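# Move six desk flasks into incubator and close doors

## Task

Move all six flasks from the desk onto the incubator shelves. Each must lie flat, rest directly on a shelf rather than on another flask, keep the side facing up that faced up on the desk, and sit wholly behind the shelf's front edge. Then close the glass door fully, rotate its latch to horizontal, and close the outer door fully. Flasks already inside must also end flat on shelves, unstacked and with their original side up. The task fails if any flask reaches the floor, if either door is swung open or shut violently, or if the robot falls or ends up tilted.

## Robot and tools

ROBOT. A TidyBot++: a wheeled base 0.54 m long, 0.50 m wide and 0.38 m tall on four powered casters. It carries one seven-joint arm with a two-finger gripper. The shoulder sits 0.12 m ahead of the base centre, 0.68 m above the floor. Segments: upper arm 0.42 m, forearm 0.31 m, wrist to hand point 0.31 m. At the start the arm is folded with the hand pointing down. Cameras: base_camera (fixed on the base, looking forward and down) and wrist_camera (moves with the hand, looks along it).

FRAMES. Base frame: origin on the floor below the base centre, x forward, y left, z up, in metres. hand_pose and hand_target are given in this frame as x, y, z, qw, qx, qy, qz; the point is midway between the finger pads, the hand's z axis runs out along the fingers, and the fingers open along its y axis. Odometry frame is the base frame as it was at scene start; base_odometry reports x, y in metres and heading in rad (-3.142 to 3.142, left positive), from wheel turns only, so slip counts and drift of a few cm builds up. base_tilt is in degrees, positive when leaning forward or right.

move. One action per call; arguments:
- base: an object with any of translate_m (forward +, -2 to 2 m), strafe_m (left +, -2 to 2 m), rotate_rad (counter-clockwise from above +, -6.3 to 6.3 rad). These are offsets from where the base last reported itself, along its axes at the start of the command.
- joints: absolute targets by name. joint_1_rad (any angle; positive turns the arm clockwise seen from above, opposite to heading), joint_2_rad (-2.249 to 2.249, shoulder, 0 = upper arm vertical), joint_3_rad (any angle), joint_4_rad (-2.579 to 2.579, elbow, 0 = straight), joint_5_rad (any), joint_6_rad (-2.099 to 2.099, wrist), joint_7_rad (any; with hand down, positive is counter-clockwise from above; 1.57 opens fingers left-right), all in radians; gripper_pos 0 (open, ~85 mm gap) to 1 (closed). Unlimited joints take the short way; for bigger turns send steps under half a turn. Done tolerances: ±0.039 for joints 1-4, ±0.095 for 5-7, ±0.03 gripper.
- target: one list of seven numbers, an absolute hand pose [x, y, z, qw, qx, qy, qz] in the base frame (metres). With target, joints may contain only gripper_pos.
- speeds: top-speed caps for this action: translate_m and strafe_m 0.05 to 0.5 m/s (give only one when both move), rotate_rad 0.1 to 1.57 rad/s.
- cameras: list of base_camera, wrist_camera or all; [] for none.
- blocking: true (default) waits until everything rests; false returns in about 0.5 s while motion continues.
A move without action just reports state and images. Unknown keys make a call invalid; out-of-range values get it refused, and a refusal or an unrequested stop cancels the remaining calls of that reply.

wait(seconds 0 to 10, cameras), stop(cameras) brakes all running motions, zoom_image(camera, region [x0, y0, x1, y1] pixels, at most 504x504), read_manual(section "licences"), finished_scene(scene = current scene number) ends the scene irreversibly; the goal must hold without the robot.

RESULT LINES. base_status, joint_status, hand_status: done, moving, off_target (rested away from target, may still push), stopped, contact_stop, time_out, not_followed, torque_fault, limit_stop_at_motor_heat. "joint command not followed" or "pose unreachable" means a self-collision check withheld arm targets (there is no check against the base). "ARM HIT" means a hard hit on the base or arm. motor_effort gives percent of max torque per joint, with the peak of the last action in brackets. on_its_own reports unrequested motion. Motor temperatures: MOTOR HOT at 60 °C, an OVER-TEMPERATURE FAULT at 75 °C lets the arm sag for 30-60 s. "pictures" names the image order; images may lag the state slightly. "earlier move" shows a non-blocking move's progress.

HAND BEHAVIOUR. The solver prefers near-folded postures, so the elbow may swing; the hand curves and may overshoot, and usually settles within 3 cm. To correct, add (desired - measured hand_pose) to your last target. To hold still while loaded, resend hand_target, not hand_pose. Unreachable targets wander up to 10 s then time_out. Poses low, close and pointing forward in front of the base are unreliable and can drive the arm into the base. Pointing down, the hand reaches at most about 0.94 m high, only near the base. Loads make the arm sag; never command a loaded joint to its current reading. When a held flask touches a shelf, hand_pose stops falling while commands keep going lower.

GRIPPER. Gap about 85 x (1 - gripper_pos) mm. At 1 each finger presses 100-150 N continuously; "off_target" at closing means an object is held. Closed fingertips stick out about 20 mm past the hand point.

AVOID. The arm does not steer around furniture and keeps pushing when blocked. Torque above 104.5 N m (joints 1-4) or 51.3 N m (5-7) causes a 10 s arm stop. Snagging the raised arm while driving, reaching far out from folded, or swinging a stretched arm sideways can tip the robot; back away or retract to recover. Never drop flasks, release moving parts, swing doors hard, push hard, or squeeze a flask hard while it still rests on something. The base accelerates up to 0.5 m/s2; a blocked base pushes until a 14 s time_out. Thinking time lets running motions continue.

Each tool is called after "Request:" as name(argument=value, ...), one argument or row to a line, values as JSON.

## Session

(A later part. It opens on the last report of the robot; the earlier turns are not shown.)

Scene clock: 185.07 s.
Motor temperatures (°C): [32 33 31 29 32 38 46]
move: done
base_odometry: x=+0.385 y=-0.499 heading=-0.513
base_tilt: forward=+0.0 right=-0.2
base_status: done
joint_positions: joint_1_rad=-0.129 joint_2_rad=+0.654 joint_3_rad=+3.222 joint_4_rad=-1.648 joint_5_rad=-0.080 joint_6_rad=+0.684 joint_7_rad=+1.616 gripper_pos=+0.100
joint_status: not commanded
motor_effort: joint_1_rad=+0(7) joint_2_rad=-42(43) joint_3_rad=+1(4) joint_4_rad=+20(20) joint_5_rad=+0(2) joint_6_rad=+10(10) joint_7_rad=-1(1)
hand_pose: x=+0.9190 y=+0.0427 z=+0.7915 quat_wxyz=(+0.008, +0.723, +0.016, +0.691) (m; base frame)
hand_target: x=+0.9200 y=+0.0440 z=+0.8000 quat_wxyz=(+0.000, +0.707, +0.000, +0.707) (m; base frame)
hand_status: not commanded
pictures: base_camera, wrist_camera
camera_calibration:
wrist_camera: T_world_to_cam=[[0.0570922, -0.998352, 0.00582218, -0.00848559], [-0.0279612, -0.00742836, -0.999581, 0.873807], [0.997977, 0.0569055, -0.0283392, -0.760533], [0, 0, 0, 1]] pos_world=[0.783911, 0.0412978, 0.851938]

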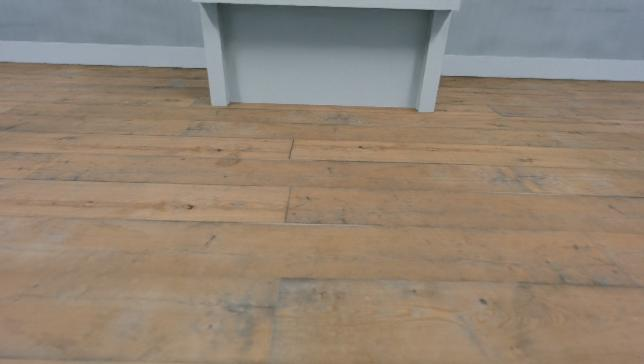

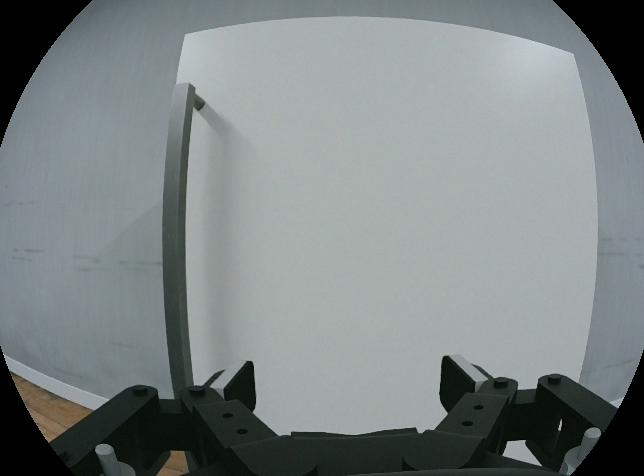

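Request:
move(
  base={"translate_m": 0.27, "strafe_m": 0.205},
  speeds={"translate_m": 0.3},
)

Scene clock: 192.47 s.
Motor temperatures (°C): [32 33 31 29 32 38 46]
move: done
base_odometry: x=+0.721 y=-0.453 heading=-0.513
base_tilt: forward=+0.0 right=-0.3
base_status: done
joint_positions: joint_1_rad=-0.129 joint_2_rad=+0.655 joint_3_rad=+3.222 joint_4_rad=-1.649 joint_5_rad=-0.080 joint_6_rad=+0.687 joint_7_rad=+1.616 gripper_pos=+0.100
joint_status: not commanded
motor_effort: joint_1_rad=+0(3) joint_2_rad=-42(44) joint_3_rad=+1(2) joint_4_rad=+20(21) joint_5_rad=+0(1) joint_6_rad=+10(10) joint_7_rad=+0(1)
hand_pose: x=+0.9190 y=+0.0430 z=+0.7913 quat_wxyz=(+0.008, +0.722, +0.017, +0.691) (m; base frame)
hand_target: x=+0.9200 y=+0.0440 z=+0.8000 quat_wxyz=(+0.000, +0.707, +0.000, +0.707) (m; base frame)
hand_status: not commanded
pictures: base_camera, wrist_camera
camera_calibration:
wrist_camera: T_world_to_cam=[[0.0573897, -0.998334, 0.00597965, -0.00864719], [-0.0267529, -0.00752521, -0.999614, 0.872588], [0.997993, 0.0572075, -0.0271402, -0.7615], [0, 0, 0, 1]] pos_world=[0.783813, 0.0414972, 0.851636]

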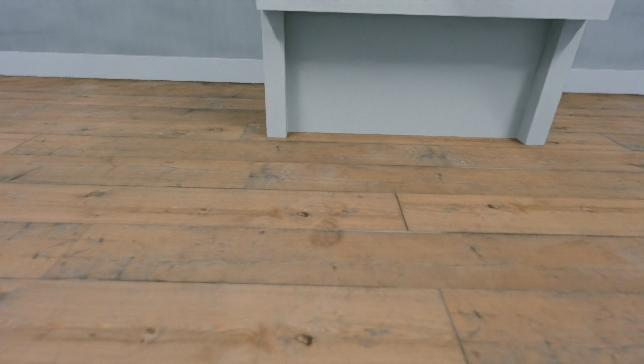

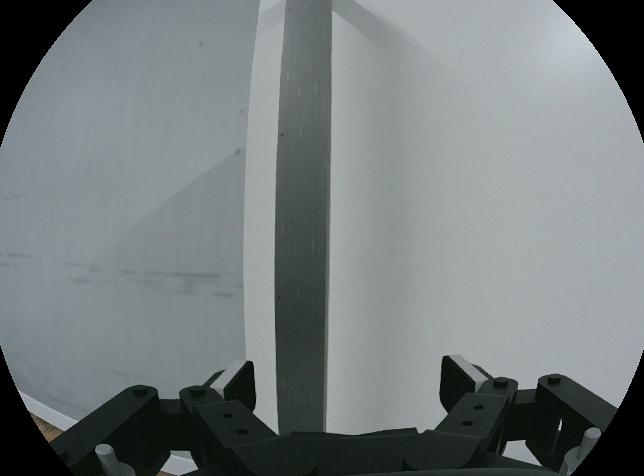

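Request:
move(
  base={"translate_m": 0.08, "strafe_m": 0.023},
  speeds={"translate_m": 0.12},
)

Request:
move(
  joints={"gripper_pos": 0.85},
)

Request:
move(
  base={"translate_m": -0.110, "strafe_m": -0.210, "rotate_rad": 0.2},
  speeds={"translate_m": 0.13, "rotate_rad": 0.11},
)

Scene clock: 200.63 s.
Motor temperatures (°C): [32 33 31 29 32 38 46]
move: done
base_odometry: x=+0.802 y=-0.472 heading=-0.512
base_tilt: forward=+0.0 right=-0.2
base_status: done
joint_positions: joint_1_rad=-0.129 joint_2_rad=+0.657 joint_3_rad=+3.222 joint_4_rad=-1.649 joint_5_rad=-0.080 joint_6_rad=+0.688 joint_7_rad=+1.616 gripper_pos=+0.100
joint_status: not commanded
motor_effort: joint_1_rad=+0(2) joint_2_rad=-42(43) joint_3_rad=+1(2) joint_4_rad=+20(21) joint_5_rad=-1(1) joint_6_rad=+9(10) joint_7_rad=-1(1)
hand_pose: x=+0.9190 y=+0.0430 z=+0.7903 quat_wxyz=(+0.008, +0.723, +0.017, +0.691) (m; base frame)
hand_target: x=+0.9200 y=+0.0440 z=+0.8000 quat_wxyz=(+0.000, +0.707, +0.000, +0.707) (m; base frame)
hand_status: not commanded
pictures: base_camera, wrist_camera
camera_calibration:
wrist_camera: T_world_to_cam=[[0.0573998, -0.998332, 0.00613406, -0.00878696], [-0.0275422, -0.00772535, -0.999591, 0.872302], [0.997971, 0.0572074, -0.0279397, -0.760927], [0, 0, 0, 1]] pos_world=[0.783913, 0.0414972, 0.850739]

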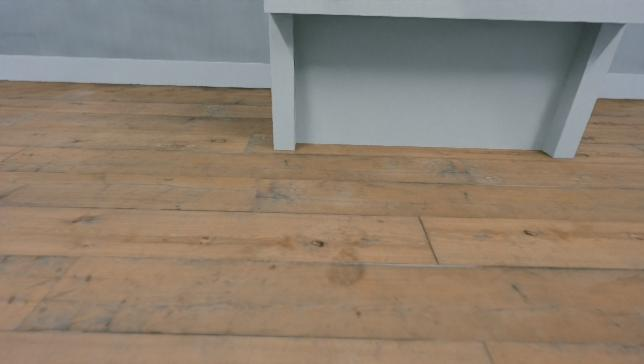

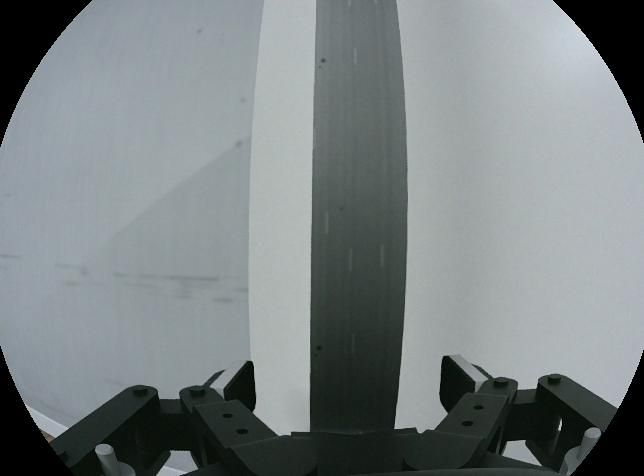

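Scene clock: 201.63 s.
Motor temperatures (°C): [32 33 31 29 32 38 46]
move: off_target
base_odometry: x=+0.802 y=-0.472 heading=-0.512
base_tilt: forward=+0.0 right=-0.2
base_status: not commanded
joint_positions: joint_1_rad=-0.132 joint_2_rad=+0.658 joint_3_rad=+3.218 joint_4_rad=-1.650 joint_5_rad=-0.109 joint_6_rad=+0.692 joint_7_rad=+1.616 gripper_pos=+0.736
joint_status: gripper_pos off_target (ended at +0.736, target +0.850)
motor_effort: joint_1_rad=+0(3) joint_2_rad=-42(44) joint_3_rad=+1(4) joint_4_rad=+21(22) joint_5_rad=+3(5) joint_6_rad=+9(10) joint_7_rad=+1(3)
hand_pose: x=+0.9189 y=+0.0422 z=+0.7901 quat_wxyz=(+0.004, +0.722, +0.004, +0.692) (m; base frame)
hand_target: x=+0.9200 y=+0.0440 z=+0.8000 quat_wxyz=(+0.000, +0.707, +0.000, +0.707) (m; base frame)
hand_status: not commanded
pictures: base_camera, wrist_camera
camera_calibration:
wrist_camera: T_world_to_cam=[[0.0447317, -0.998854, -0.0170376, 0.0204122], [-0.0257403, 0.0158967, -0.999542, 0.869448], [0.998667, 0.0451498, -0.0249997, -0.7632], [0, 0, 0, 1]] pos_world=[0.78365, 0.0410258, 0.850318]

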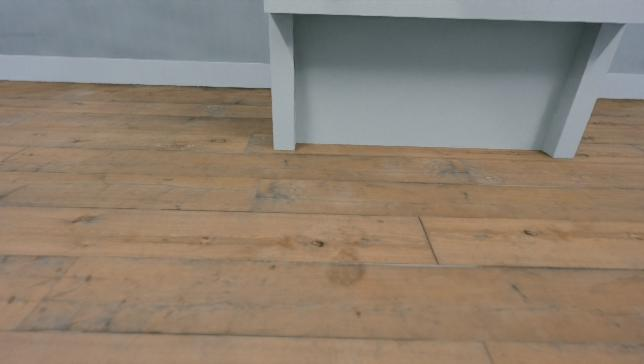

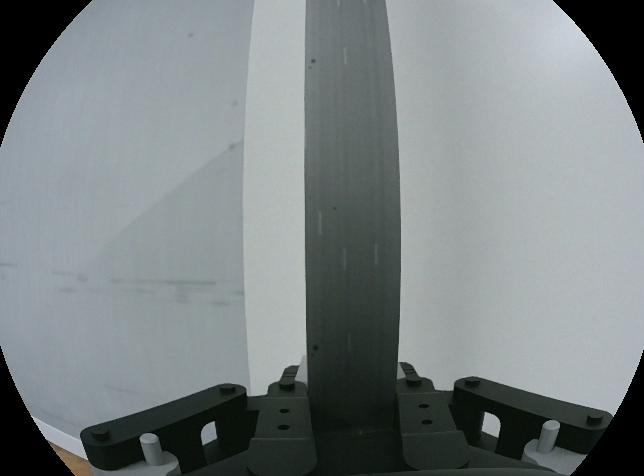

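Scene clock: 204.03 s.
Motor temperatures (°C): [32 33 31 29 32 38 46]
move: done
base_odometry: x=+0.603 y=-0.601 heading=-0.311
base_tilt: forward=-0.1 right=-0.2
base_status: done
joint_positions: joint_1_rad=-0.136 joint_2_rad=+0.659 joint_3_rad=+3.220 joint_4_rad=-1.659 joint_5_rad=-0.123 joint_6_rad=+0.711 joint_7_rad=+1.616 gripper_pos=+0.739
joint_status: not commanded
motor_effort: joint_1_rad=+1(6) joint_2_rad=-40(51) joint_3_rad=+1(4) joint_4_rad=+20(23) joint_5_rad=+0(7) joint_6_rad=+7(9) joint_7_rad=-1(3)
hand_pose: x=+0.9170 y=+0.0408 z=+0.7899 quat_wxyz=(+0.003, +0.719, -0.002, +0.695) (m; base frame)
hand_target: x=+0.9200 y=+0.0440 z=+0.8000 quat_wxyz=(+0.000, +0.707, +0.000, +0.707) (m; base frame)
hand_status: not commanded
pictures: base_camera, wrist_camera
camera_calibration:
wrist_camera: T_world_to_cam=[[0.0364652, -0.999013, -0.0253582, 0.0332474], [-0.0173019, 0.0247401, -0.999544, 0.86109], [0.999185, 0.0368873, -0.0163827, -0.768148], [0, 0, 0, 1]] pos_world=[0.781209, 0.040246, 0.848957]

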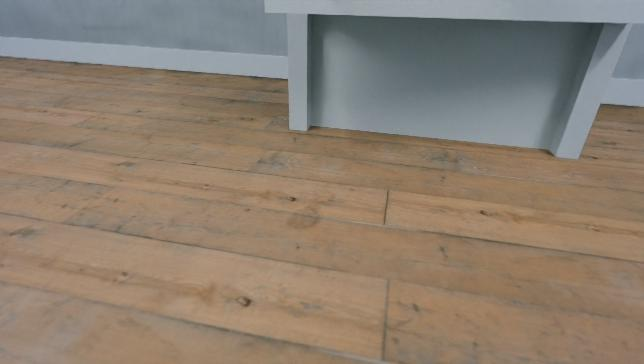

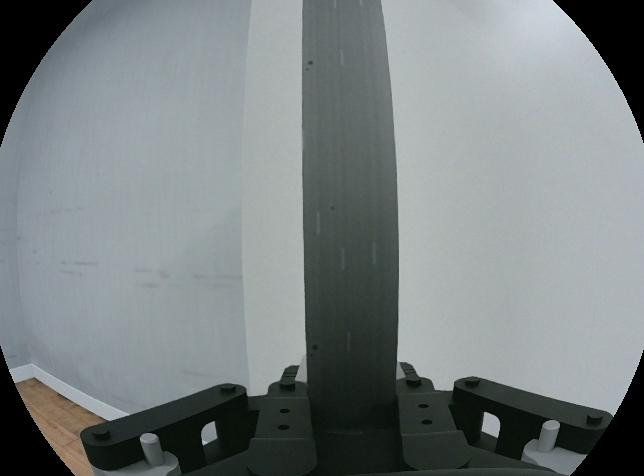

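Request:
move(
  base={"translate_m": -0.110, "strafe_m": -0.210, "rotate_rad": 0.2},
  speeds={"translate_m": 0.13, "rotate_rad": 0.11},
  cameras=[],
)

Request:
move(
  base={"translate_m": -0.110, "strafe_m": -0.210, "rotate_rad": 0.2},
  speeds={"translate_m": 0.13, "rotate_rad": 0.11},
  cameras=[],
)

Request:
move(
  base={"translate_m": -0.110, "strafe_m": -0.210, "rotate_rad": 0.2},
  speeds={"translate_m": 0.13, "rotate_rad": 0.11},
  cameras=[],
)

Request:
move(
  base={"translate_m": -0.110, "strafe_m": -0.210, "rotate_rad": 0.2},
  speeds={"translate_m": 0.13, "rotate_rad": 0.11},
  cameras=["wrist_camera"],
)

Request:
move(
  base={"translate_m": -0.110, "strafe_m": -0.210, "rotate_rad": 0.2},
  speeds={"translate_m": 0.13, "rotate_rad": 0.11},
  cameras=[],
)

Request:
move(
  base={"translate_m": -0.110, "strafe_m": -0.210, "rotate_rad": 0.2},
  speeds={"translate_m": 0.13, "rotate_rad": 0.11},
  cameras=[],
)

Request:
move(
  base={"translate_m": -0.110, "strafe_m": -0.210, "rotate_rad": 0.2},
  speeds={"translate_m": 0.13, "rotate_rad": 0.11},
)

Request:
move(
  base={"translate_m": -0.110, "strafe_m": -0.210, "rotate_rad": 0.2},
  speeds={"translate_m": 0.13, "rotate_rad": 0.11},
)

Request:
move(
  joints={"gripper_pos": 0.1},
)

Scene clock: 220.73 s.
Motor temperatures (°C): [32 33 31 29 32 38 46]
move: done
base_odometry: x=+0.434 y=-0.767 heading=-0.110
base_tilt: forward=+0.0 right=-0.2
base_status: done
joint_positions: joint_1_rad=-0.140 joint_2_rad=+0.660 joint_3_rad=+3.219 joint_4_rad=-1.659 joint_5_rad=-0.123 joint_6_rad=+0.712 joint_7_rad=+1.616 gripper_pos=+0.739
joint_status: not commanded
motor_effort: joint_1_rad=+2(5) joint_2_rad=-39(45) joint_3_rad=+2(4) joint_4_rad=+20(24) joint_5_rad=+0(4) joint_6_rad=+7(9) joint_7_rad=-1(3)
hand_pose: x=+0.9169 y=+0.0442 z=+0.7899 quat_wxyz=(+0.002, +0.719, -0.001, +0.695) (m; base frame)
hand_target: x=+0.9200 y=+0.0440 z=+0.8000 quat_wxyz=(+0.000, +0.707, +0.000, +0.707) (m; base frame)
hand_status: not commanded
pictures: none
No camera images: "cameras" was empty.

Scene clock: 223.13 s.
Motor temperatures (°C): [32 33 31 29 32 38 46]
move: done
base_odometry: x=+0.302 y=-0.964 heading=+0.091
base_tilt: forward=-0.1 right=-0.2
base_status: done
joint_positions: joint_1_rad=-0.142 joint_2_rad=+0.660 joint_3_rad=+3.217 joint_4_rad=-1.659 joint_5_rad=-0.123 joint_6_rad=+0.714 joint_7_rad=+1.616 gripper_pos=+0.739
joint_status: not commanded
motor_effort: joint_1_rad=+2(7) joint_2_rad=-40(43) joint_3_rad=+1(5) joint_4_rad=+20(23) joint_5_rad=+0(4) joint_6_rad=+8(9) joint_7_rad=-1(3)
hand_pose: x=+0.9168 y=+0.0476 z=+0.7900 quat_wxyz=(+0.000, +0.719, +0.001, +0.695) (m; base frame)
hand_target: x=+0.9200 y=+0.0440 z=+0.8000 quat_wxyz=(+0.000, +0.707, +0.000, +0.707) (m; base frame)
hand_status: not commanded
pictures: none
No camera images: "cameras" was empty.

Scene clock: 225.57 s.
Motor temperatures (°C): [32 34 31 29 32 38 46]
move: done
base_odometry: x=+0.211 y=-1.183 heading=+0.292
base_tilt: forward=+0.0 right=-0.2
base_status: done
joint_positions: joint_1_rad=-0.144 joint_2_rad=+0.660 joint_3_rad=+3.215 joint_4_rad=-1.659 joint_5_rad=-0.122 joint_6_rad=+0.714 joint_7_rad=+1.616 gripper_pos=+0.739
joint_status: not commanded
motor_effort: joint_1_rad=+3(5) joint_2_rad=-41(43) joint_3_rad=+2(5) joint_4_rad=+20(23) joint_5_rad=-1(3) joint_6_rad=+9(10) joint_7_rad=-2(3)
hand_pose: x=+0.9168 y=+0.0498 z=+0.7900 quat_wxyz=(-0.001, +0.719, +0.002, +0.695) (m; base frame)
hand_target: x=+0.9200 y=+0.0440 z=+0.8000 quat_wxyz=(+0.000, +0.707, +0.000, +0.707) (m; base frame)
hand_status: not commanded
pictures: none
No camera images: "cameras" was empty.

Scene clock: 228.00 s.
Motor temperatures (°C): [32 34 31 29 32 38 46]
move: done
base_odometry: x=+0.166 y=-1.416 heading=+0.493
base_tilt: forward=+0.0 right=-0.2
base_status: done
joint_positions: joint_1_rad=-0.144 joint_2_rad=+0.661 joint_3_rad=+3.214 joint_4_rad=-1.658 joint_5_rad=-0.121 joint_6_rad=+0.714 joint_7_rad=+1.616 gripper_pos=+0.740
joint_status: not commanded
motor_effort: joint_1_rad=+3(5) joint_2_rad=-41(43) joint_3_rad=+2(4) joint_4_rad=+20(23) joint_5_rad=-1(4) joint_6_rad=+9(10) joint_7_rad=-2(2)
hand_pose: x=+0.9168 y=+0.0512 z=+0.7900 quat_wxyz=(-0.002, +0.718, +0.003, +0.696) (m; base frame)
hand_target: x=+0.9200 y=+0.0440 z=+0.8000 quat_wxyz=(+0.000, +0.707, +0.000, +0.707) (m; base frame)
hand_status: not commanded
pictures: wrist_camera
camera_calibration:
wrist_camera: T_world_to_cam=[[0.0509898, -0.998337, -0.0268861, 0.0315301], [-0.0153387, 0.0261351, -0.999541, 0.859062], [0.998581, 0.0513788, -0.0139805, -0.770505], [0, 0, 0, 1]] pos_world=[0.780981, 0.0486136, 0.848743]

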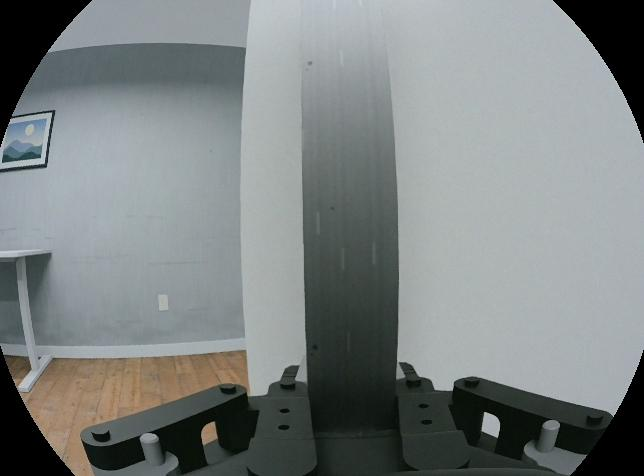

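Scene clock: 230.43 s.
Motor temperatures (°C): [32 34 31 29 32 38 46]
move: done
base_odometry: x=+0.168 y=-1.653 heading=+0.694
base_tilt: forward=-0.1 right=-0.2
base_status: done
joint_positions: joint_1_rad=-0.144 joint_2_rad=+0.661 joint_3_rad=+3.213 joint_4_rad=-1.658 joint_5_rad=-0.119 joint_6_rad=+0.715 joint_7_rad=+1.616 gripper_pos=+0.741
joint_status: not commanded
motor_effort: joint_1_rad=+2(4) joint_2_rad=-40(43) joint_3_rad=+3(5) joint_4_rad=+19(22) joint_5_rad=-2(3) joint_6_rad=+8(11) joint_7_rad=-1(2)
hand_pose: x=+0.9170 y=+0.0517 z=+0.7901 quat_wxyz=(-0.002, +0.718, +0.003, +0.696) (m; base frame)
hand_target: x=+0.9200 y=+0.0440 z=+0.8000 quat_wxyz=(+0.000, +0.707, +0.000, +0.707) (m; base frame)
hand_status: not commanded
pictures: none
No camera images: "cameras" was empty.

Scene clock: 232.87 s.
Motor temperatures (°C): [32 34 31 29 32 38 46]
move: done
base_odometry: x=+0.218 y=-1.885 heading=+0.895
base_tilt: forward=+0.0 right=-0.2
base_status: done
joint_positions: joint_1_rad=-0.142 joint_2_rad=+0.662 joint_3_rad=+3.212 joint_4_rad=-1.657 joint_5_rad=-0.118 joint_6_rad=+0.715 joint_7_rad=+1.616 gripper_pos=+0.742
joint_status: not commanded
motor_effort: joint_1_rad=+3(4) joint_2_rad=-41(44) joint_3_rad=+3(5) joint_4_rad=+19(22) joint_5_rad=-2(3) joint_6_rad=+9(11) joint_7_rad=-1(2)
hand_pose: x=+0.9174 y=+0.0511 z=+0.7901 quat_wxyz=(-0.002, +0.718, +0.003, +0.696) (m; base frame)
hand_target: x=+0.9200 y=+0.0440 z=+0.8000 quat_wxyz=(+0.000, +0.707, +0.000, +0.707) (m; base frame)
hand_status: not commanded
pictures: none
No camera images: "cameras" was empty.

Scene clock: 235.30 s.
Motor temperatures (°C): [32 34 31 29 32 38 46]
move: done
base_odometry: x=+0.313 y=-2.103 heading=+1.096
base_tilt: forward=+0.0 right=-0.2
base_status: done
joint_positions: joint_1_rad=-0.140 joint_2_rad=+0.663 joint_3_rad=+3.212 joint_4_rad=-1.655 joint_5_rad=-0.116 joint_6_rad=+0.715 joint_7_rad=+1.616 gripper_pos=+0.742
joint_status: not commanded
motor_effort: joint_1_rad=+2(5) joint_2_rad=-40(45) joint_3_rad=+2(5) joint_4_rad=+18(22) joint_5_rad=-2(3) joint_6_rad=+9(11) joint_7_rad=+0(2)
hand_pose: x=+0.9179 y=+0.0497 z=+0.7901 quat_wxyz=(-0.001, +0.718, +0.003, +0.696) (m; base frame)
hand_target: x=+0.9200 y=+0.0440 z=+0.8000 quat_wxyz=(+0.000, +0.707, +0.000, +0.707) (m; base frame)
hand_status: not commanded
pictures: base_camera, wrist_camera
camera_calibration:
wrist_camera: T_world_to_cam=[[0.0511642, -0.998387, -0.0246245, 0.02803], [-0.0140298, 0.0239358, -0.999615, 0.858164], [0.998592, 0.05149, -0.0127826, -0.772364], [0, 0, 0, 1]] pos_world=[0.781882, 0.0472129, 0.848651]

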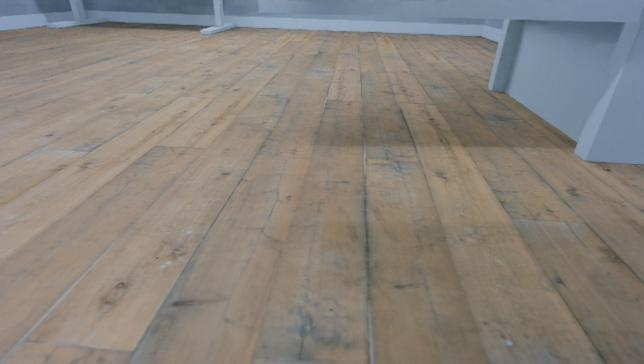

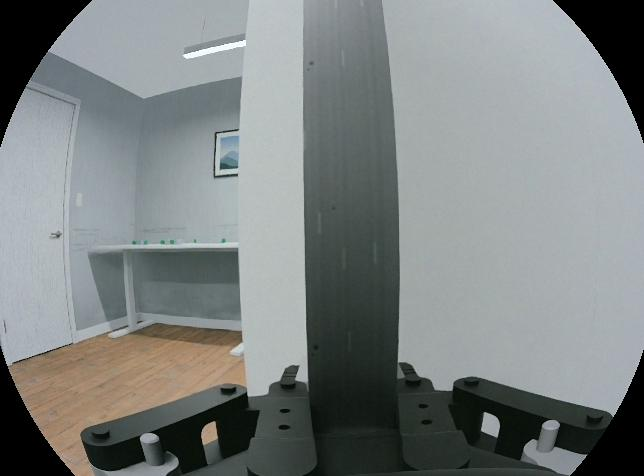

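Scene clock: 237.70 s.
Motor temperatures (°C): [32 34 31 29 32 38 46]
move: done
base_odometry: x=+0.450 y=-2.297 heading=+1.297
base_tilt: forward=+0.0 right=-0.2
base_status: done
joint_positions: joint_1_rad=-0.136 joint_2_rad=+0.664 joint_3_rad=+3.211 joint_4_rad=-1.653 joint_5_rad=-0.116 joint_6_rad=+0.715 joint_7_rad=+1.616 gripper_pos=+0.742
joint_status: not commanded
motor_effort: joint_1_rad=+0(5) joint_2_rad=-41(45) joint_3_rad=+2(5) joint_4_rad=+18(22) joint_5_rad=-2(3) joint_6_rad=+9(11) joint_7_rad=+0(2)
hand_pose: x=+0.9186 y=+0.0476 z=+0.7902 quat_wxyz=(-0.001, +0.718, +0.002, +0.696) (m; base frame)
hand_target: x=+0.9200 y=+0.0440 z=+0.8000 quat_wxyz=(+0.000, +0.707, +0.000, +0.707) (m; base frame)
hand_status: not commanded
pictures: base_camera, wrist_camera
camera_calibration:
wrist_camera: T_world_to_cam=[[0.0488826, -0.998498, -0.02474, 0.0281912], [-0.0131818, 0.0241225, -0.999622, 0.857546], [0.998718, 0.0491902, -0.0119828, -0.773637], [0, 0, 0, 1]] pos_world=[0.78257, 0.0455181, 0.848649]

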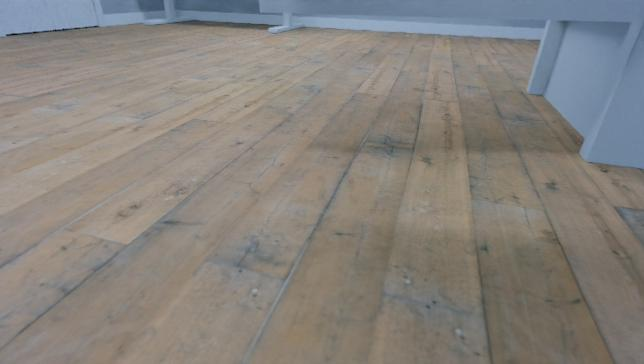

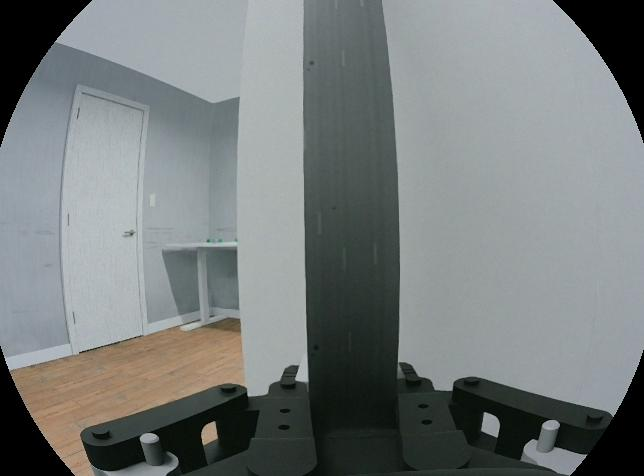

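Scene clock: 238.67 s.
Motor temperatures (°C): [32 34 31 29 32 38 46]
move: done
base_odometry: x=+0.450 y=-2.297 heading=+1.297
base_tilt: forward=-0.1 right=-0.2
base_status: not commanded
joint_positions: joint_1_rad=-0.136 joint_2_rad=+0.664 joint_3_rad=+3.211 joint_4_rad=-1.653 joint_5_rad=-0.116 joint_6_rad=+0.715 joint_7_rad=+1.616 gripper_pos=+0.100
joint_status: all done
motor_effort: joint_1_rad=+0(1) joint_2_rad=-42(43) joint_3_rad=+1(2) joint_4_rad=+20(20) joint_5_rad=+0(3) joint_6_rad=+10(10) joint_7_rad=-1(1)
hand_pose: x=+0.9186 y=+0.0475 z=+0.7902 quat_wxyz=(+0.000, +0.718, +0.002, +0.696) (m; base frame)
hand_target: x=+0.9200 y=+0.0440 z=+0.8000 quat_wxyz=(+0.000, +0.707, +0.000, +0.707) (m; base frame)
hand_status: not commanded
pictures: base_camera, wrist_camera
camera_calibration:
wrist_camera: T_world_to_cam=[[0.048585, -0.998518, -0.0245348, 0.0280519], [-0.0132651, 0.0239166, -0.999626, 0.85763], [0.998731, 0.0488923, -0.0120834, -0.773537], [0, 0, 0, 1]] pos_world=[0.782569, 0.0453187, 0.84865]

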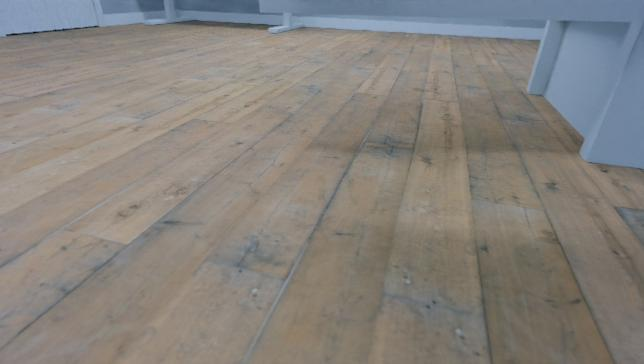

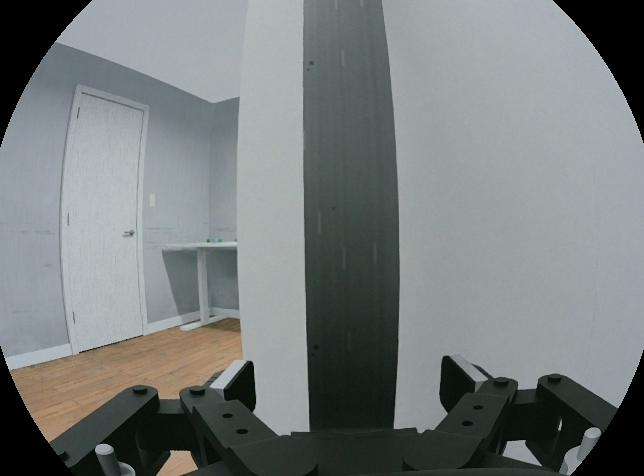

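Request:
move(
  base={"translate_m": -0.1},
  speeds={"translate_m": 0.15},
  cameras=[],
)

Request:
move(
  joints={"joint_1_rad": 0.0, "joint_2_rad": -0.24, "joint_3_rad": 3.1416, "joint_4_rad": -1.635, "joint_5_rad": 0, "joint_6_rad": -0.61, "joint_7_rad": 1.66, "gripper_pos": 0.85},
  base={"rotate_rad": -0.45},
  cameras=[],
)

Request:
move(
  base={"strafe_m": 1.25},
  cameras=[],
)

Request:
move(
  base={"rotate_rad": -1.36},
)

Scene clock: 254.50 s.
Motor temperatures (°C): [32 34 31 29 32 38 46]
move: done
base_odometry: x=+0.423 y=-2.393 heading=+1.297
base_tilt: forward=+0.0 right=-0.2
base_status: done
joint_positions: joint_1_rad=-0.136 joint_2_rad=+0.664 joint_3_rad=+3.212 joint_4_rad=-1.653 joint_5_rad=-0.116 joint_6_rad=+0.715 joint_7_rad=+1.616 gripper_pos=+0.100
joint_status: not commanded
motor_effort: joint_1_rad=+0(4) joint_2_rad=-42(45) joint_3_rad=+1(3) joint_4_rad=+20(21) joint_5_rad=+0(1) joint_6_rad=+9(11) joint_7_rad=+0(2)
hand_pose: x=+0.9187 y=+0.0472 z=+0.7898 quat_wxyz=(+0.000, +0.718, +0.002, +0.696) (m; base frame)
hand_target: x=+0.9200 y=+0.0440 z=+0.8000 quat_wxyz=(+0.000, +0.707, +0.000, +0.707) (m; base frame)
hand_status: not commanded
pictures: none
No camera images: "cameras" was empty.

Scene clock: 257.13 s.
Motor temperatures (°C): [32 34 31 29 32 38 46]
move: done
base_odometry: x=+0.423 y=-2.393 heading=+0.848
base_tilt: forward=+0.0 right=-0.2
base_status: done
joint_positions: joint_1_rad=-0.021 joint_2_rad=-0.220 joint_3_rad=+3.155 joint_4_rad=-1.653 joint_5_rad=-0.043 joint_6_rad=-0.566 joint_7_rad=+1.616 gripper_pos=+0.850
joint_status: all done
motor_effort: joint_1_rad=+0(8) joint_2_rad=-14(45) joint_3_rad=+0(5) joint_4_rad=+24(25) joint_5_rad=+0(2) joint_6_rad=+8(10) joint_7_rad=-1(2)
hand_pose: x=+0.6218 y=+0.0117 z=+1.0064 quat_wxyz=(-0.011, +0.841, +0.013, +0.541) (m; base frame)
hand_target: x=+0.6109 y=+0.0014 z=+1.0145 quat_wxyz=(+0.024, +0.842, +0.038, +0.538) (m; base frame)
hand_status: not commanded
pictures: none
No camera images: "cameras" was empty.

Scene clock: 260.40 s.
Motor temperatures (°C): [32 34 31 29 32 38 46]
move: done
base_odometry: x=-0.515 y=-1.566 heading=+0.847
base_tilt: forward=-0.2 right=-0.3
base_status: done
joint_positions: joint_1_rad=-0.014 joint_2_rad=-0.220 joint_3_rad=+3.143 joint_4_rad=-1.653 joint_5_rad=-0.039 joint_6_rad=-0.569 joint_7_rad=+1.616 gripper_pos=+0.850
joint_status: not commanded
motor_effort: joint_1_rad=+0(2) joint_2_rad=-14(16) joint_3_rad=+0(3) joint_4_rad=+24(24) joint_5_rad=-1(1) joint_6_rad=+9(9) joint_7_rad=+0(1)
hand_pose: x=+0.6213 y=+0.0140 z=+1.0056 quat_wxyz=(-0.009, +0.842, +0.016, +0.540) (m; base frame)
hand_target: x=+0.6109 y=+0.0014 z=+1.0145 quat_wxyz=(+0.024, +0.842, +0.038, +0.538) (m; base frame)
hand_status: not commanded
pictures: none
No camera images: "cameras" was empty.

Scene clock: 262.57 s.
Motor temperatures (°C): [32 34 31 29 32 38 46]
move: done
base_odometry: x=-0.515 y=-1.566 heading=-0.511
base_tilt: forward=-0.1 right=-0.2
base_status: done
joint_positions: joint_1_rad=-0.008 joint_2_rad=-0.220 joint_3_rad=+3.147 joint_4_rad=-1.653 joint_5_rad=-0.035 joint_6_rad=-0.569 joint_7_rad=+1.616 gripper_pos=+0.850
joint_status: not commanded
motor_effort: joint_1_rad=+0(2) joint_2_rad=-15(17) joint_3_rad=+0(3) joint_4_rad=+23(24) joint_5_rad=-1(1) joint_6_rad=+9(9) joint_7_rad=+0(1)
hand_pose: x=+0.6214 y=+0.0083 z=+1.0056 quat_wxyz=(-0.005, +0.842, +0.012, +0.540) (m; base frame)
hand_target: x=+0.6109 y=+0.0014 z=+1.0145 quat_wxyz=(+0.024, +0.842, +0.038, +0.538) (m; base frame)
hand_status: not commanded
pictures: base_camera, wrist_camera
camera_calibration:
wrist_camera: T_world_to_cam=[[0.0564863, -0.997682, -0.0379415, 0.0171594], [-0.402259, 0.0120392, -0.915447, 1.22711], [0.913782, 0.0669725, -0.400646, -0.0288348], [0, 0, 0, 1]] pos_world=[0.518994, 0.00427741, 1.11245]

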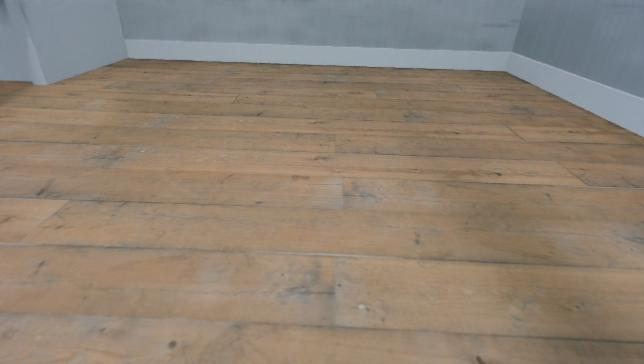

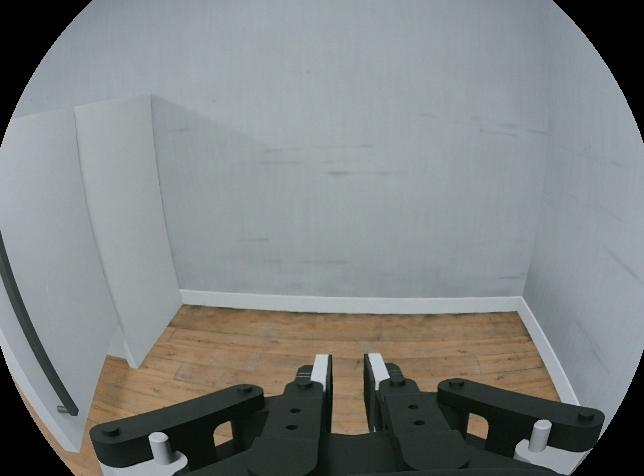

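Request:
move(
  base={"strafe_m": 1.3},
)

Scene clock: 269.83 s.
Motor temperatures (°C): [32 34 31 29 32 38 46]
move: done
base_odometry: x=+0.121 y=-0.433 heading=-0.513
base_tilt: forward=+0.0 right=-0.2
base_status: done
joint_positions: joint_1_rad=-0.007 joint_2_rad=-0.220 joint_3_rad=+3.143 joint_4_rad=-1.653 joint_5_rad=-0.035 joint_6_rad=-0.569 joint_7_rad=+1.616 gripper_pos=+0.850
joint_status: not commanded
motor_effort: joint_1_rad=+0(2) joint_2_rad=-14(16) joint_3_rad=+0(3) joint_4_rad=+24(24) joint_5_rad=+0(1) joint_6_rad=+8(10) joint_7_rad=-1(1)
hand_pose: x=+0.6212 y=+0.0100 z=+1.0055 quat_wxyz=(-0.005, +0.842, +0.014, +0.539) (m; base frame)
hand_target: x=+0.6109 y=+0.0014 z=+1.0145 quat_wxyz=(+0.024, +0.842, +0.038, +0.538) (m; base frame)
hand_status: not commanded
pictures: base_camera, wrist_camera
camera_calibration:
wrist_camera: T_world_to_cam=[[0.059451, -0.997565, -0.0364555, 0.0155601], [-0.402618, 0.00945538, -0.915319, 1.22703], [0.913436, 0.0690943, -0.401075, -0.0282565], [0, 0, 0, 1]] pos_world=[0.518909, 0.00587258, 1.11236]

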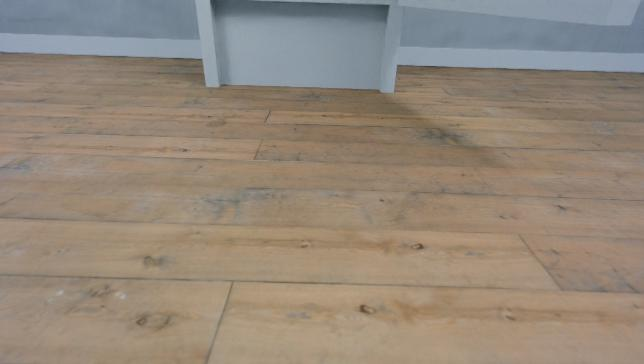

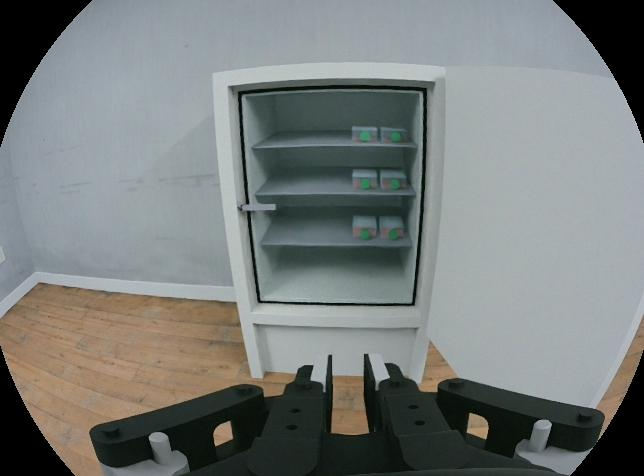

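Request:
move(
  base={"translate_m": 0.85, "strafe_m": 0.27, "rotate_rad": -0.03},
  target=[0.573, -0.003, 0.76, 0, 0.7716, 0, 0.636],
  joints={"gripper_pos": 1.0},
)

Scene clock: 306.80 s.
Motor temperatures (°C): [32 33 31 29 32 38 46]
move: off_target
base_odometry: x=+0.995 y=-0.614 heading=-0.543
base_tilt: forward=+0.0 right=-0.2
base_status: done
joint_positions: joint_1_rad=-0.006 joint_2_rad=+0.010 joint_3_rad=+3.146 joint_4_rad=-2.578 joint_5_rad=-0.005 joint_6_rad=+0.869 joint_7_rad=+1.616 gripper_pos=+0.999
joint_status: all done
motor_effort: joint_1_rad=+0(2) joint_2_rad=-15(18) joint_3_rad=+0(3) joint_4_rad=+16(24) joint_5_rad=+0(1) joint_6_rad=+10(10) joint_7_rad=+0(1)
hand_pose: x=+0.5964 y=+0.0009 z=+0.7891 quat_wxyz=(+0.015, +0.757, +0.015, +0.653) (m; base frame)
hand_target: x=+0.5976 y=-0.0037 z=+0.7943 quat_wxyz=(+0.001, +0.747, +0.001, +0.665) (m; base frame)
hand_status: off_target (0.038 m and 3.5 deg from the pose sent, 0.250 m and 13.8 deg at the start; a joint's target at an end of its range on 61 of 61 steps)
pictures: base_camera, wrist_camera
camera_calibration:
wrist_camera: T_world_to_cam=[[0.0447689, -0.998954, 0.00933659, -0.027292], [-0.130663, -0.0151209, -0.991312, 0.916907], [0.990416, 0.04316, -0.131203, -0.350496], [0, 0, 0, 1]] pos_world=[0.468164, 0.0017284, 0.86321]

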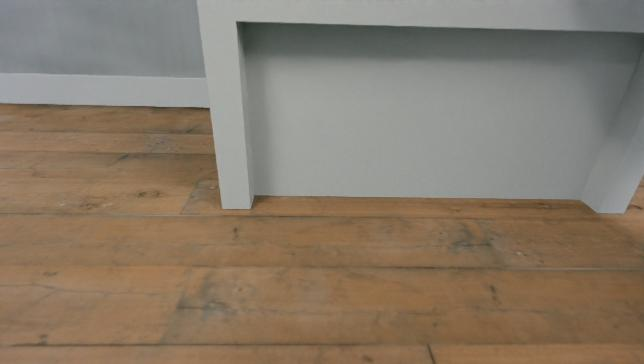

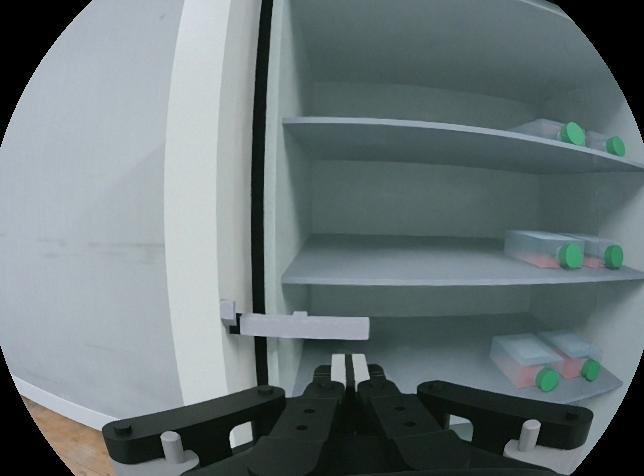

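Request:
move(
  base={"strafe_m": -0.012},
  target=[0.68, 0.0, 0.742, 0, 0.7716, 0, 0.636],
)

Scene clock: 318.00 s.
Motor temperatures (°C): [32 33 31 29 32 38 46]
move: done
base_odometry: x=+0.989 y=-0.624 heading=-0.542
base_tilt: forward=+0.0 right=-0.2
base_status: done
joint_positions: joint_1_rad=-0.004 joint_2_rad=+0.273 joint_3_rad=+3.150 joint_4_rad=-2.429 joint_5_rad=-0.004 joint_6_rad=+0.875 joint_7_rad=+1.616 gripper_pos=+0.999
joint_status: not commanded
motor_effort: joint_1_rad=+0(2) joint_2_rad=-24(25) joint_3_rad=+0(2) joint_4_rad=+14(17) joint_5_rad=+0(1) joint_6_rad=+9(10) joint_7_rad=-1(1)
hand_pose: x=+0.6673 y=-0.0016 z=+0.7236 quat_wxyz=(+0.016, +0.792, +0.015, +0.611) (m; base frame)
hand_target: x=+0.6800 y=+0.0000 z=+0.7420 quat_wxyz=(+0.000, +0.772, +0.000, +0.636) (m; base frame)
hand_status: done (0.022 m and 4.5 deg from the pose sent, 0.096 m and 3.5 deg at the start)
pictures: base_camera, wrist_camera
camera_calibration:
wrist_camera: T_world_to_cam=[[0.0412024, -0.999123, 0.00738967, -0.0285242], [-0.23685, -0.016952, -0.971398, 0.91761], [0.970672, 0.0382737, -0.237341, -0.339226], [0, 0, 0, 1]] pos_world=[0.547789, 0.0000395282, 0.811064]

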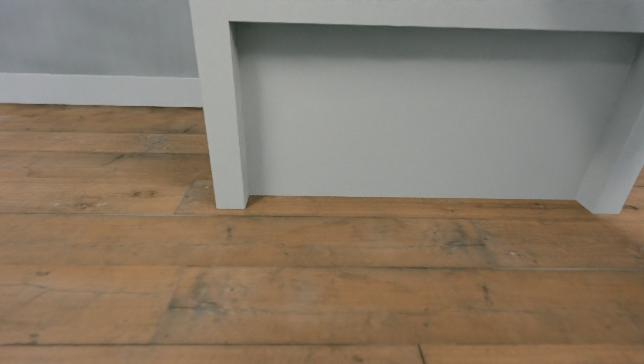

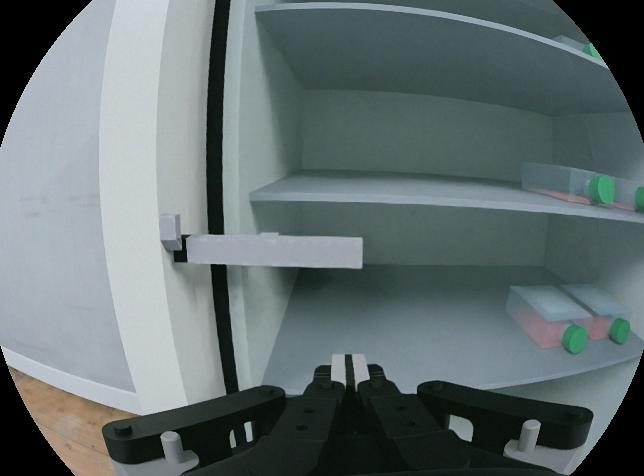

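Request:
move(
  base={"translate_m": 0.10},
  speeds={"translate_m": 0.1},
)

Request:
move(
  target=[0.68, 0.0, 0.775, 0, 0.7716, 0, 0.636],
)

Request:
move(
  target=[0.68, 0.0, 0.795, 0, 0.7716, 0, 0.636],
)

Scene clock: 328.60 s.
Motor temperatures (°C): [32 33 31 29 32 38 46]
move: done
base_odometry: x=+1.074 y=-0.676 heading=-0.543
base_tilt: forward=+0.0 right=-0.2
base_status: done
joint_positions: joint_1_rad=-0.004 joint_2_rad=+0.276 joint_3_rad=+3.150 joint_4_rad=-2.423 joint_5_rad=-0.004 joint_6_rad=+0.877 joint_7_rad=+1.616 gripper_pos=+0.999
joint_status: not commanded
motor_effort: joint_1_rad=+0(3) joint_2_rad=-24(26) joint_3_rad=+0(2) joint_4_rad=+14(16) joint_5_rad=+0(1) joint_6_rad=+9(10) joint_7_rad=+0(1)
hand_pose: x=+0.6699 y=-0.0016 z=+0.7248 quat_wxyz=(+0.016, +0.790, +0.015, +0.612) (m; base frame)
hand_target: x=+0.6800 y=+0.0000 z=+0.7420 quat_wxyz=(+0.000, +0.772, +0.000, +0.636) (m; base frame)
hand_status: not commanded
pictures: base_camera, wrist_camera
camera_calibration:
wrist_camera: T_world_to_cam=[[0.0412937, -0.999118, 0.00764499, -0.0288817], [-0.232646, -0.0170559, -0.972412, 0.917336], [0.971684, 0.0383759, -0.233145, -0.345256], [0, 0, 0, 1]] pos_world=[0.550087, 0.0000392971, 0.811754]

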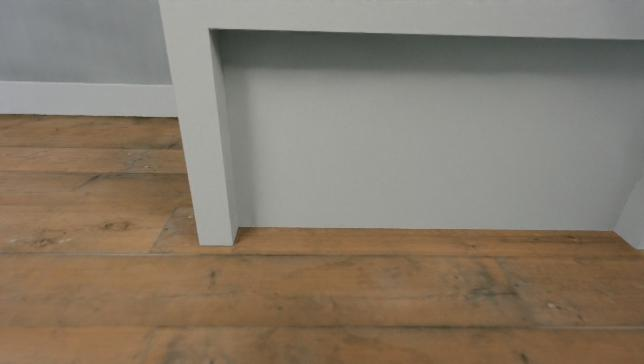

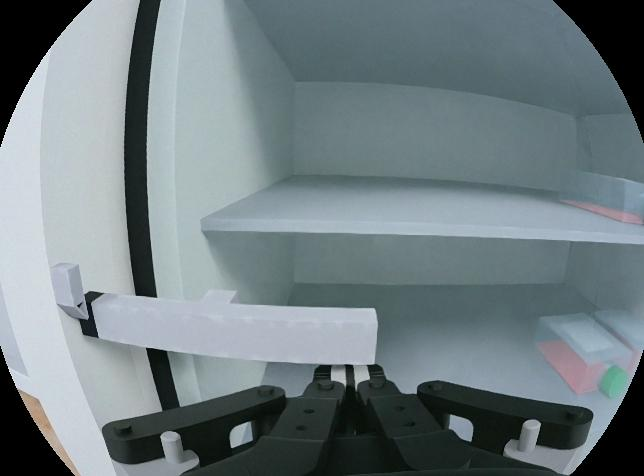

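Scene clock: 329.50 s.
Motor temperatures (°C): [32 33 31 29 32 38 46]
move: off_target
base_odometry: x=+1.074 y=-0.676 heading=-0.543
base_tilt: forward=-0.1 right=-0.2
base_status: not commanded
joint_positions: joint_1_rad=-0.004 joint_2_rad=+0.238 joint_3_rad=+3.150 joint_4_rad=-2.399 joint_5_rad=-0.004 joint_6_rad=+0.787 joint_7_rad=+1.616 gripper_pos=+0.999
joint_status: not commanded
motor_effort: joint_1_rad=+0(1) joint_2_rad=-27(28) joint_3_rad=+0(1) joint_4_rad=+18(19) joint_5_rad=-1(1) joint_6_rad=+13(13) joint_7_rad=+0(1)
hand_pose: x=+0.6696 y=-0.0016 z=+0.7297 quat_wxyz=(+0.016, +0.798, +0.015, +0.602) (m; base frame)
hand_target: x=+0.6800 y=+0.0000 z=+0.7750 quat_wxyz=(+0.000, +0.772, +0.000, +0.636) (m; base frame)
hand_status: off_target (0.046 m and 5.6 deg from the pose sent, 0.051 m and 4.3 deg at the start)
pictures: base_camera, wrist_camera
camera_calibration:
wrist_camera: T_world_to_cam=[[0.0414927, -0.999122, 0.00578743, -0.0277187], [-0.259041, -0.0163517, -0.965728, 0.934853], [0.964975, 0.0385715, -0.259492, -0.320099], [0, 0, 0, 1]] pos_world=[0.552203, -0.0000611641, 0.819911]

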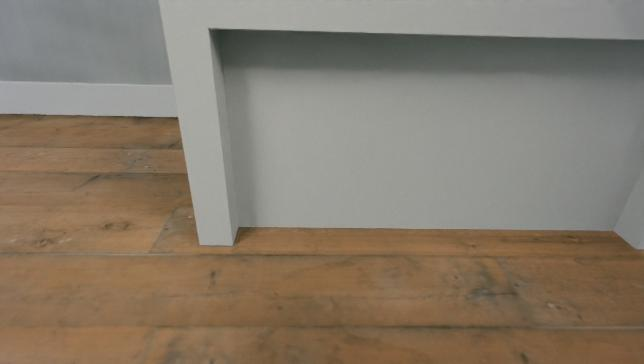

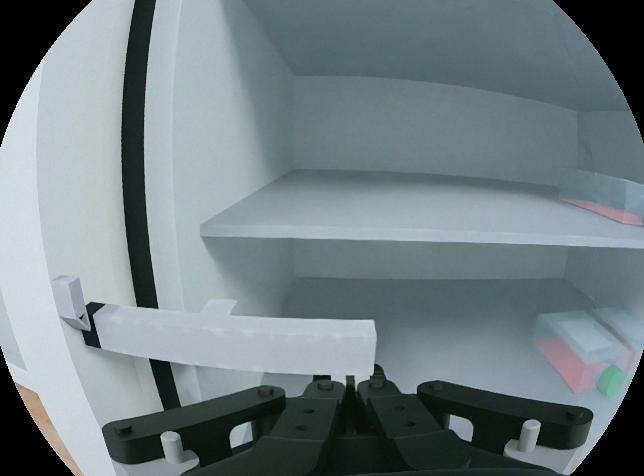

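Scene clock: 330.27 s.
Motor temperatures (°C): [32 33 31 29 32 38 46]
move: off_target
base_odometry: x=+1.074 y=-0.676 heading=-0.543
base_tilt: forward=+0.0 right=-0.2
base_status: not commanded
joint_positions: joint_1_rad=-0.004 joint_2_rad=+0.205 joint_3_rad=+3.150 joint_4_rad=-2.375 joint_5_rad=-0.004 joint_6_rad=+0.690 joint_7_rad=+1.616 gripper_pos=+0.999
joint_status: not commanded
motor_effort: joint_1_rad=+0(1) joint_2_rad=-30(31) joint_3_rad=+0(1) joint_4_rad=+22(23) joint_5_rad=-1(2) joint_6_rad=+15(16) joint_7_rad=+0(1)
hand_pose: x=+0.6678 y=-0.0015 z=+0.7301 quat_wxyz=(+0.015, +0.810, +0.015, +0.586) (m; base frame)
hand_target: x=+0.6800 y=+0.0000 z=+0.7950 quat_wxyz=(+0.000, +0.772, +0.000, +0.636) (m; base frame)
hand_status: off_target (0.066 m and 7.7 deg from the pose sent, 0.066 m and 5.6 deg at the start)
pictures: base_camera, wrist_camera
camera_calibration:
wrist_camera: T_world_to_cam=[[0.0416663, -0.999126, 0.00340702, -0.0259564], [-0.297258, -0.0156519, -0.954669, 0.952189], [0.953888, 0.0387648, -0.297651, -0.282949], [0, 0, 0, 1]] pos_world=[0.554029, -0.0000616175, 0.824894]

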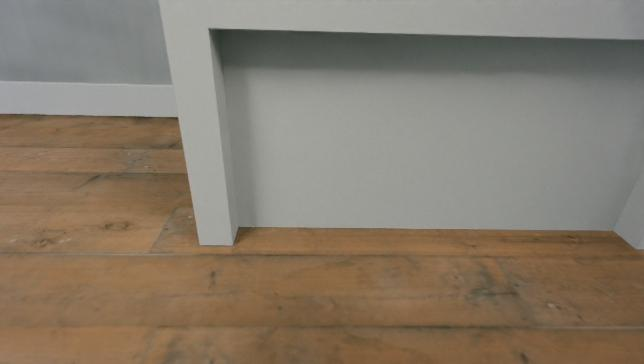

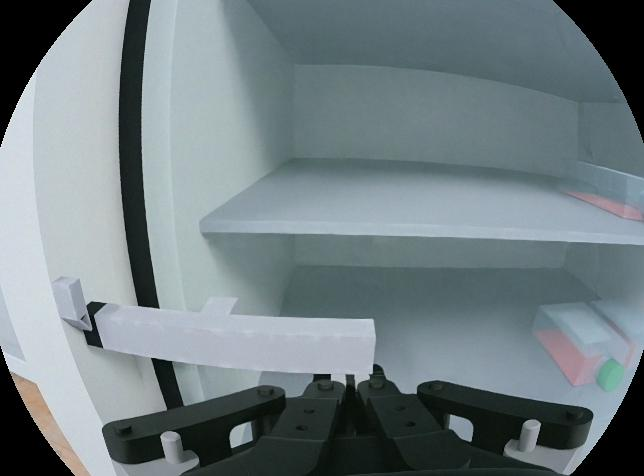

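Request:
move(
  target=[0.68, 0.0, 0.83, 0, 0.7716, 0, 0.636],
)

Scene clock: 340.03 s.
Motor temperatures (°C): [32 33 31 29 32 38 46]
move: done
base_odometry: x=+1.074 y=-0.676 heading=-0.543
base_tilt: forward=+0.0 right=-0.2
base_status: not commanded
joint_positions: joint_1_rad=-0.004 joint_2_rad=+0.072 joint_3_rad=+3.151 joint_4_rad=-2.288 joint_5_rad=-0.004 joint_6_rad=+0.551 joint_7_rad=+1.616 gripper_pos=+0.999
joint_status: not commanded
motor_effort: joint_1_rad=+0(2) joint_2_rad=-20(34) joint_3_rad=+0(2) joint_4_rad=+22(26) joint_5_rad=+0(1) joint_6_rad=+11(18) joint_7_rad=+0(1)
hand_pose: x=+0.6733 y=-0.0020 z=+0.8049 quat_wxyz=(+0.015, +0.786, +0.014, +0.618) (m; base frame)
hand_target: x=+0.6800 y=+0.0000 z=+0.8300 quat_wxyz=(+0.000, +0.772, +0.000, +0.636) (m; base frame)
hand_status: done (0.026 m and 3.6 deg from the pose sent, 0.101 m and 7.7 deg at the start)
pictures: base_camera, wrist_camera
camera_calibration:
wrist_camera: T_world_to_cam=[[0.0407129, -0.999154, 0.00576233, -0.0281749], [-0.219007, -0.0145505, -0.975615, 0.989448], [0.974873, 0.0384581, -0.219414, -0.343054], [0, 0, 0, 1]] pos_world=[0.552277, -0.000560932, 0.890211]

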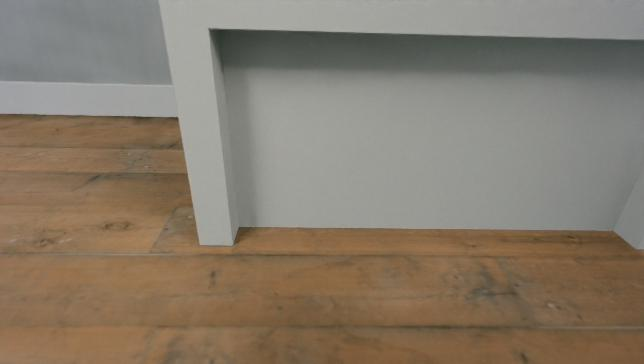

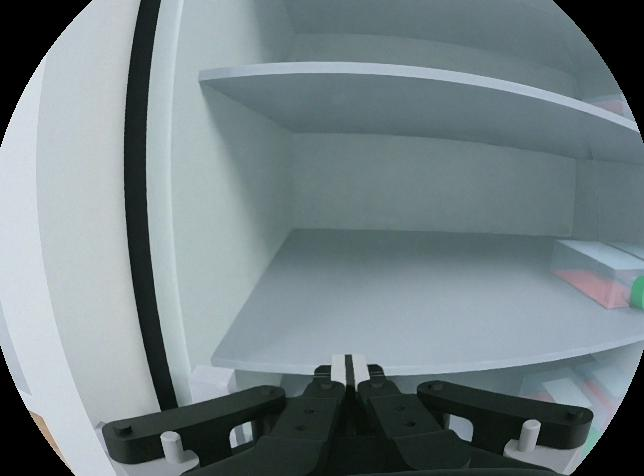

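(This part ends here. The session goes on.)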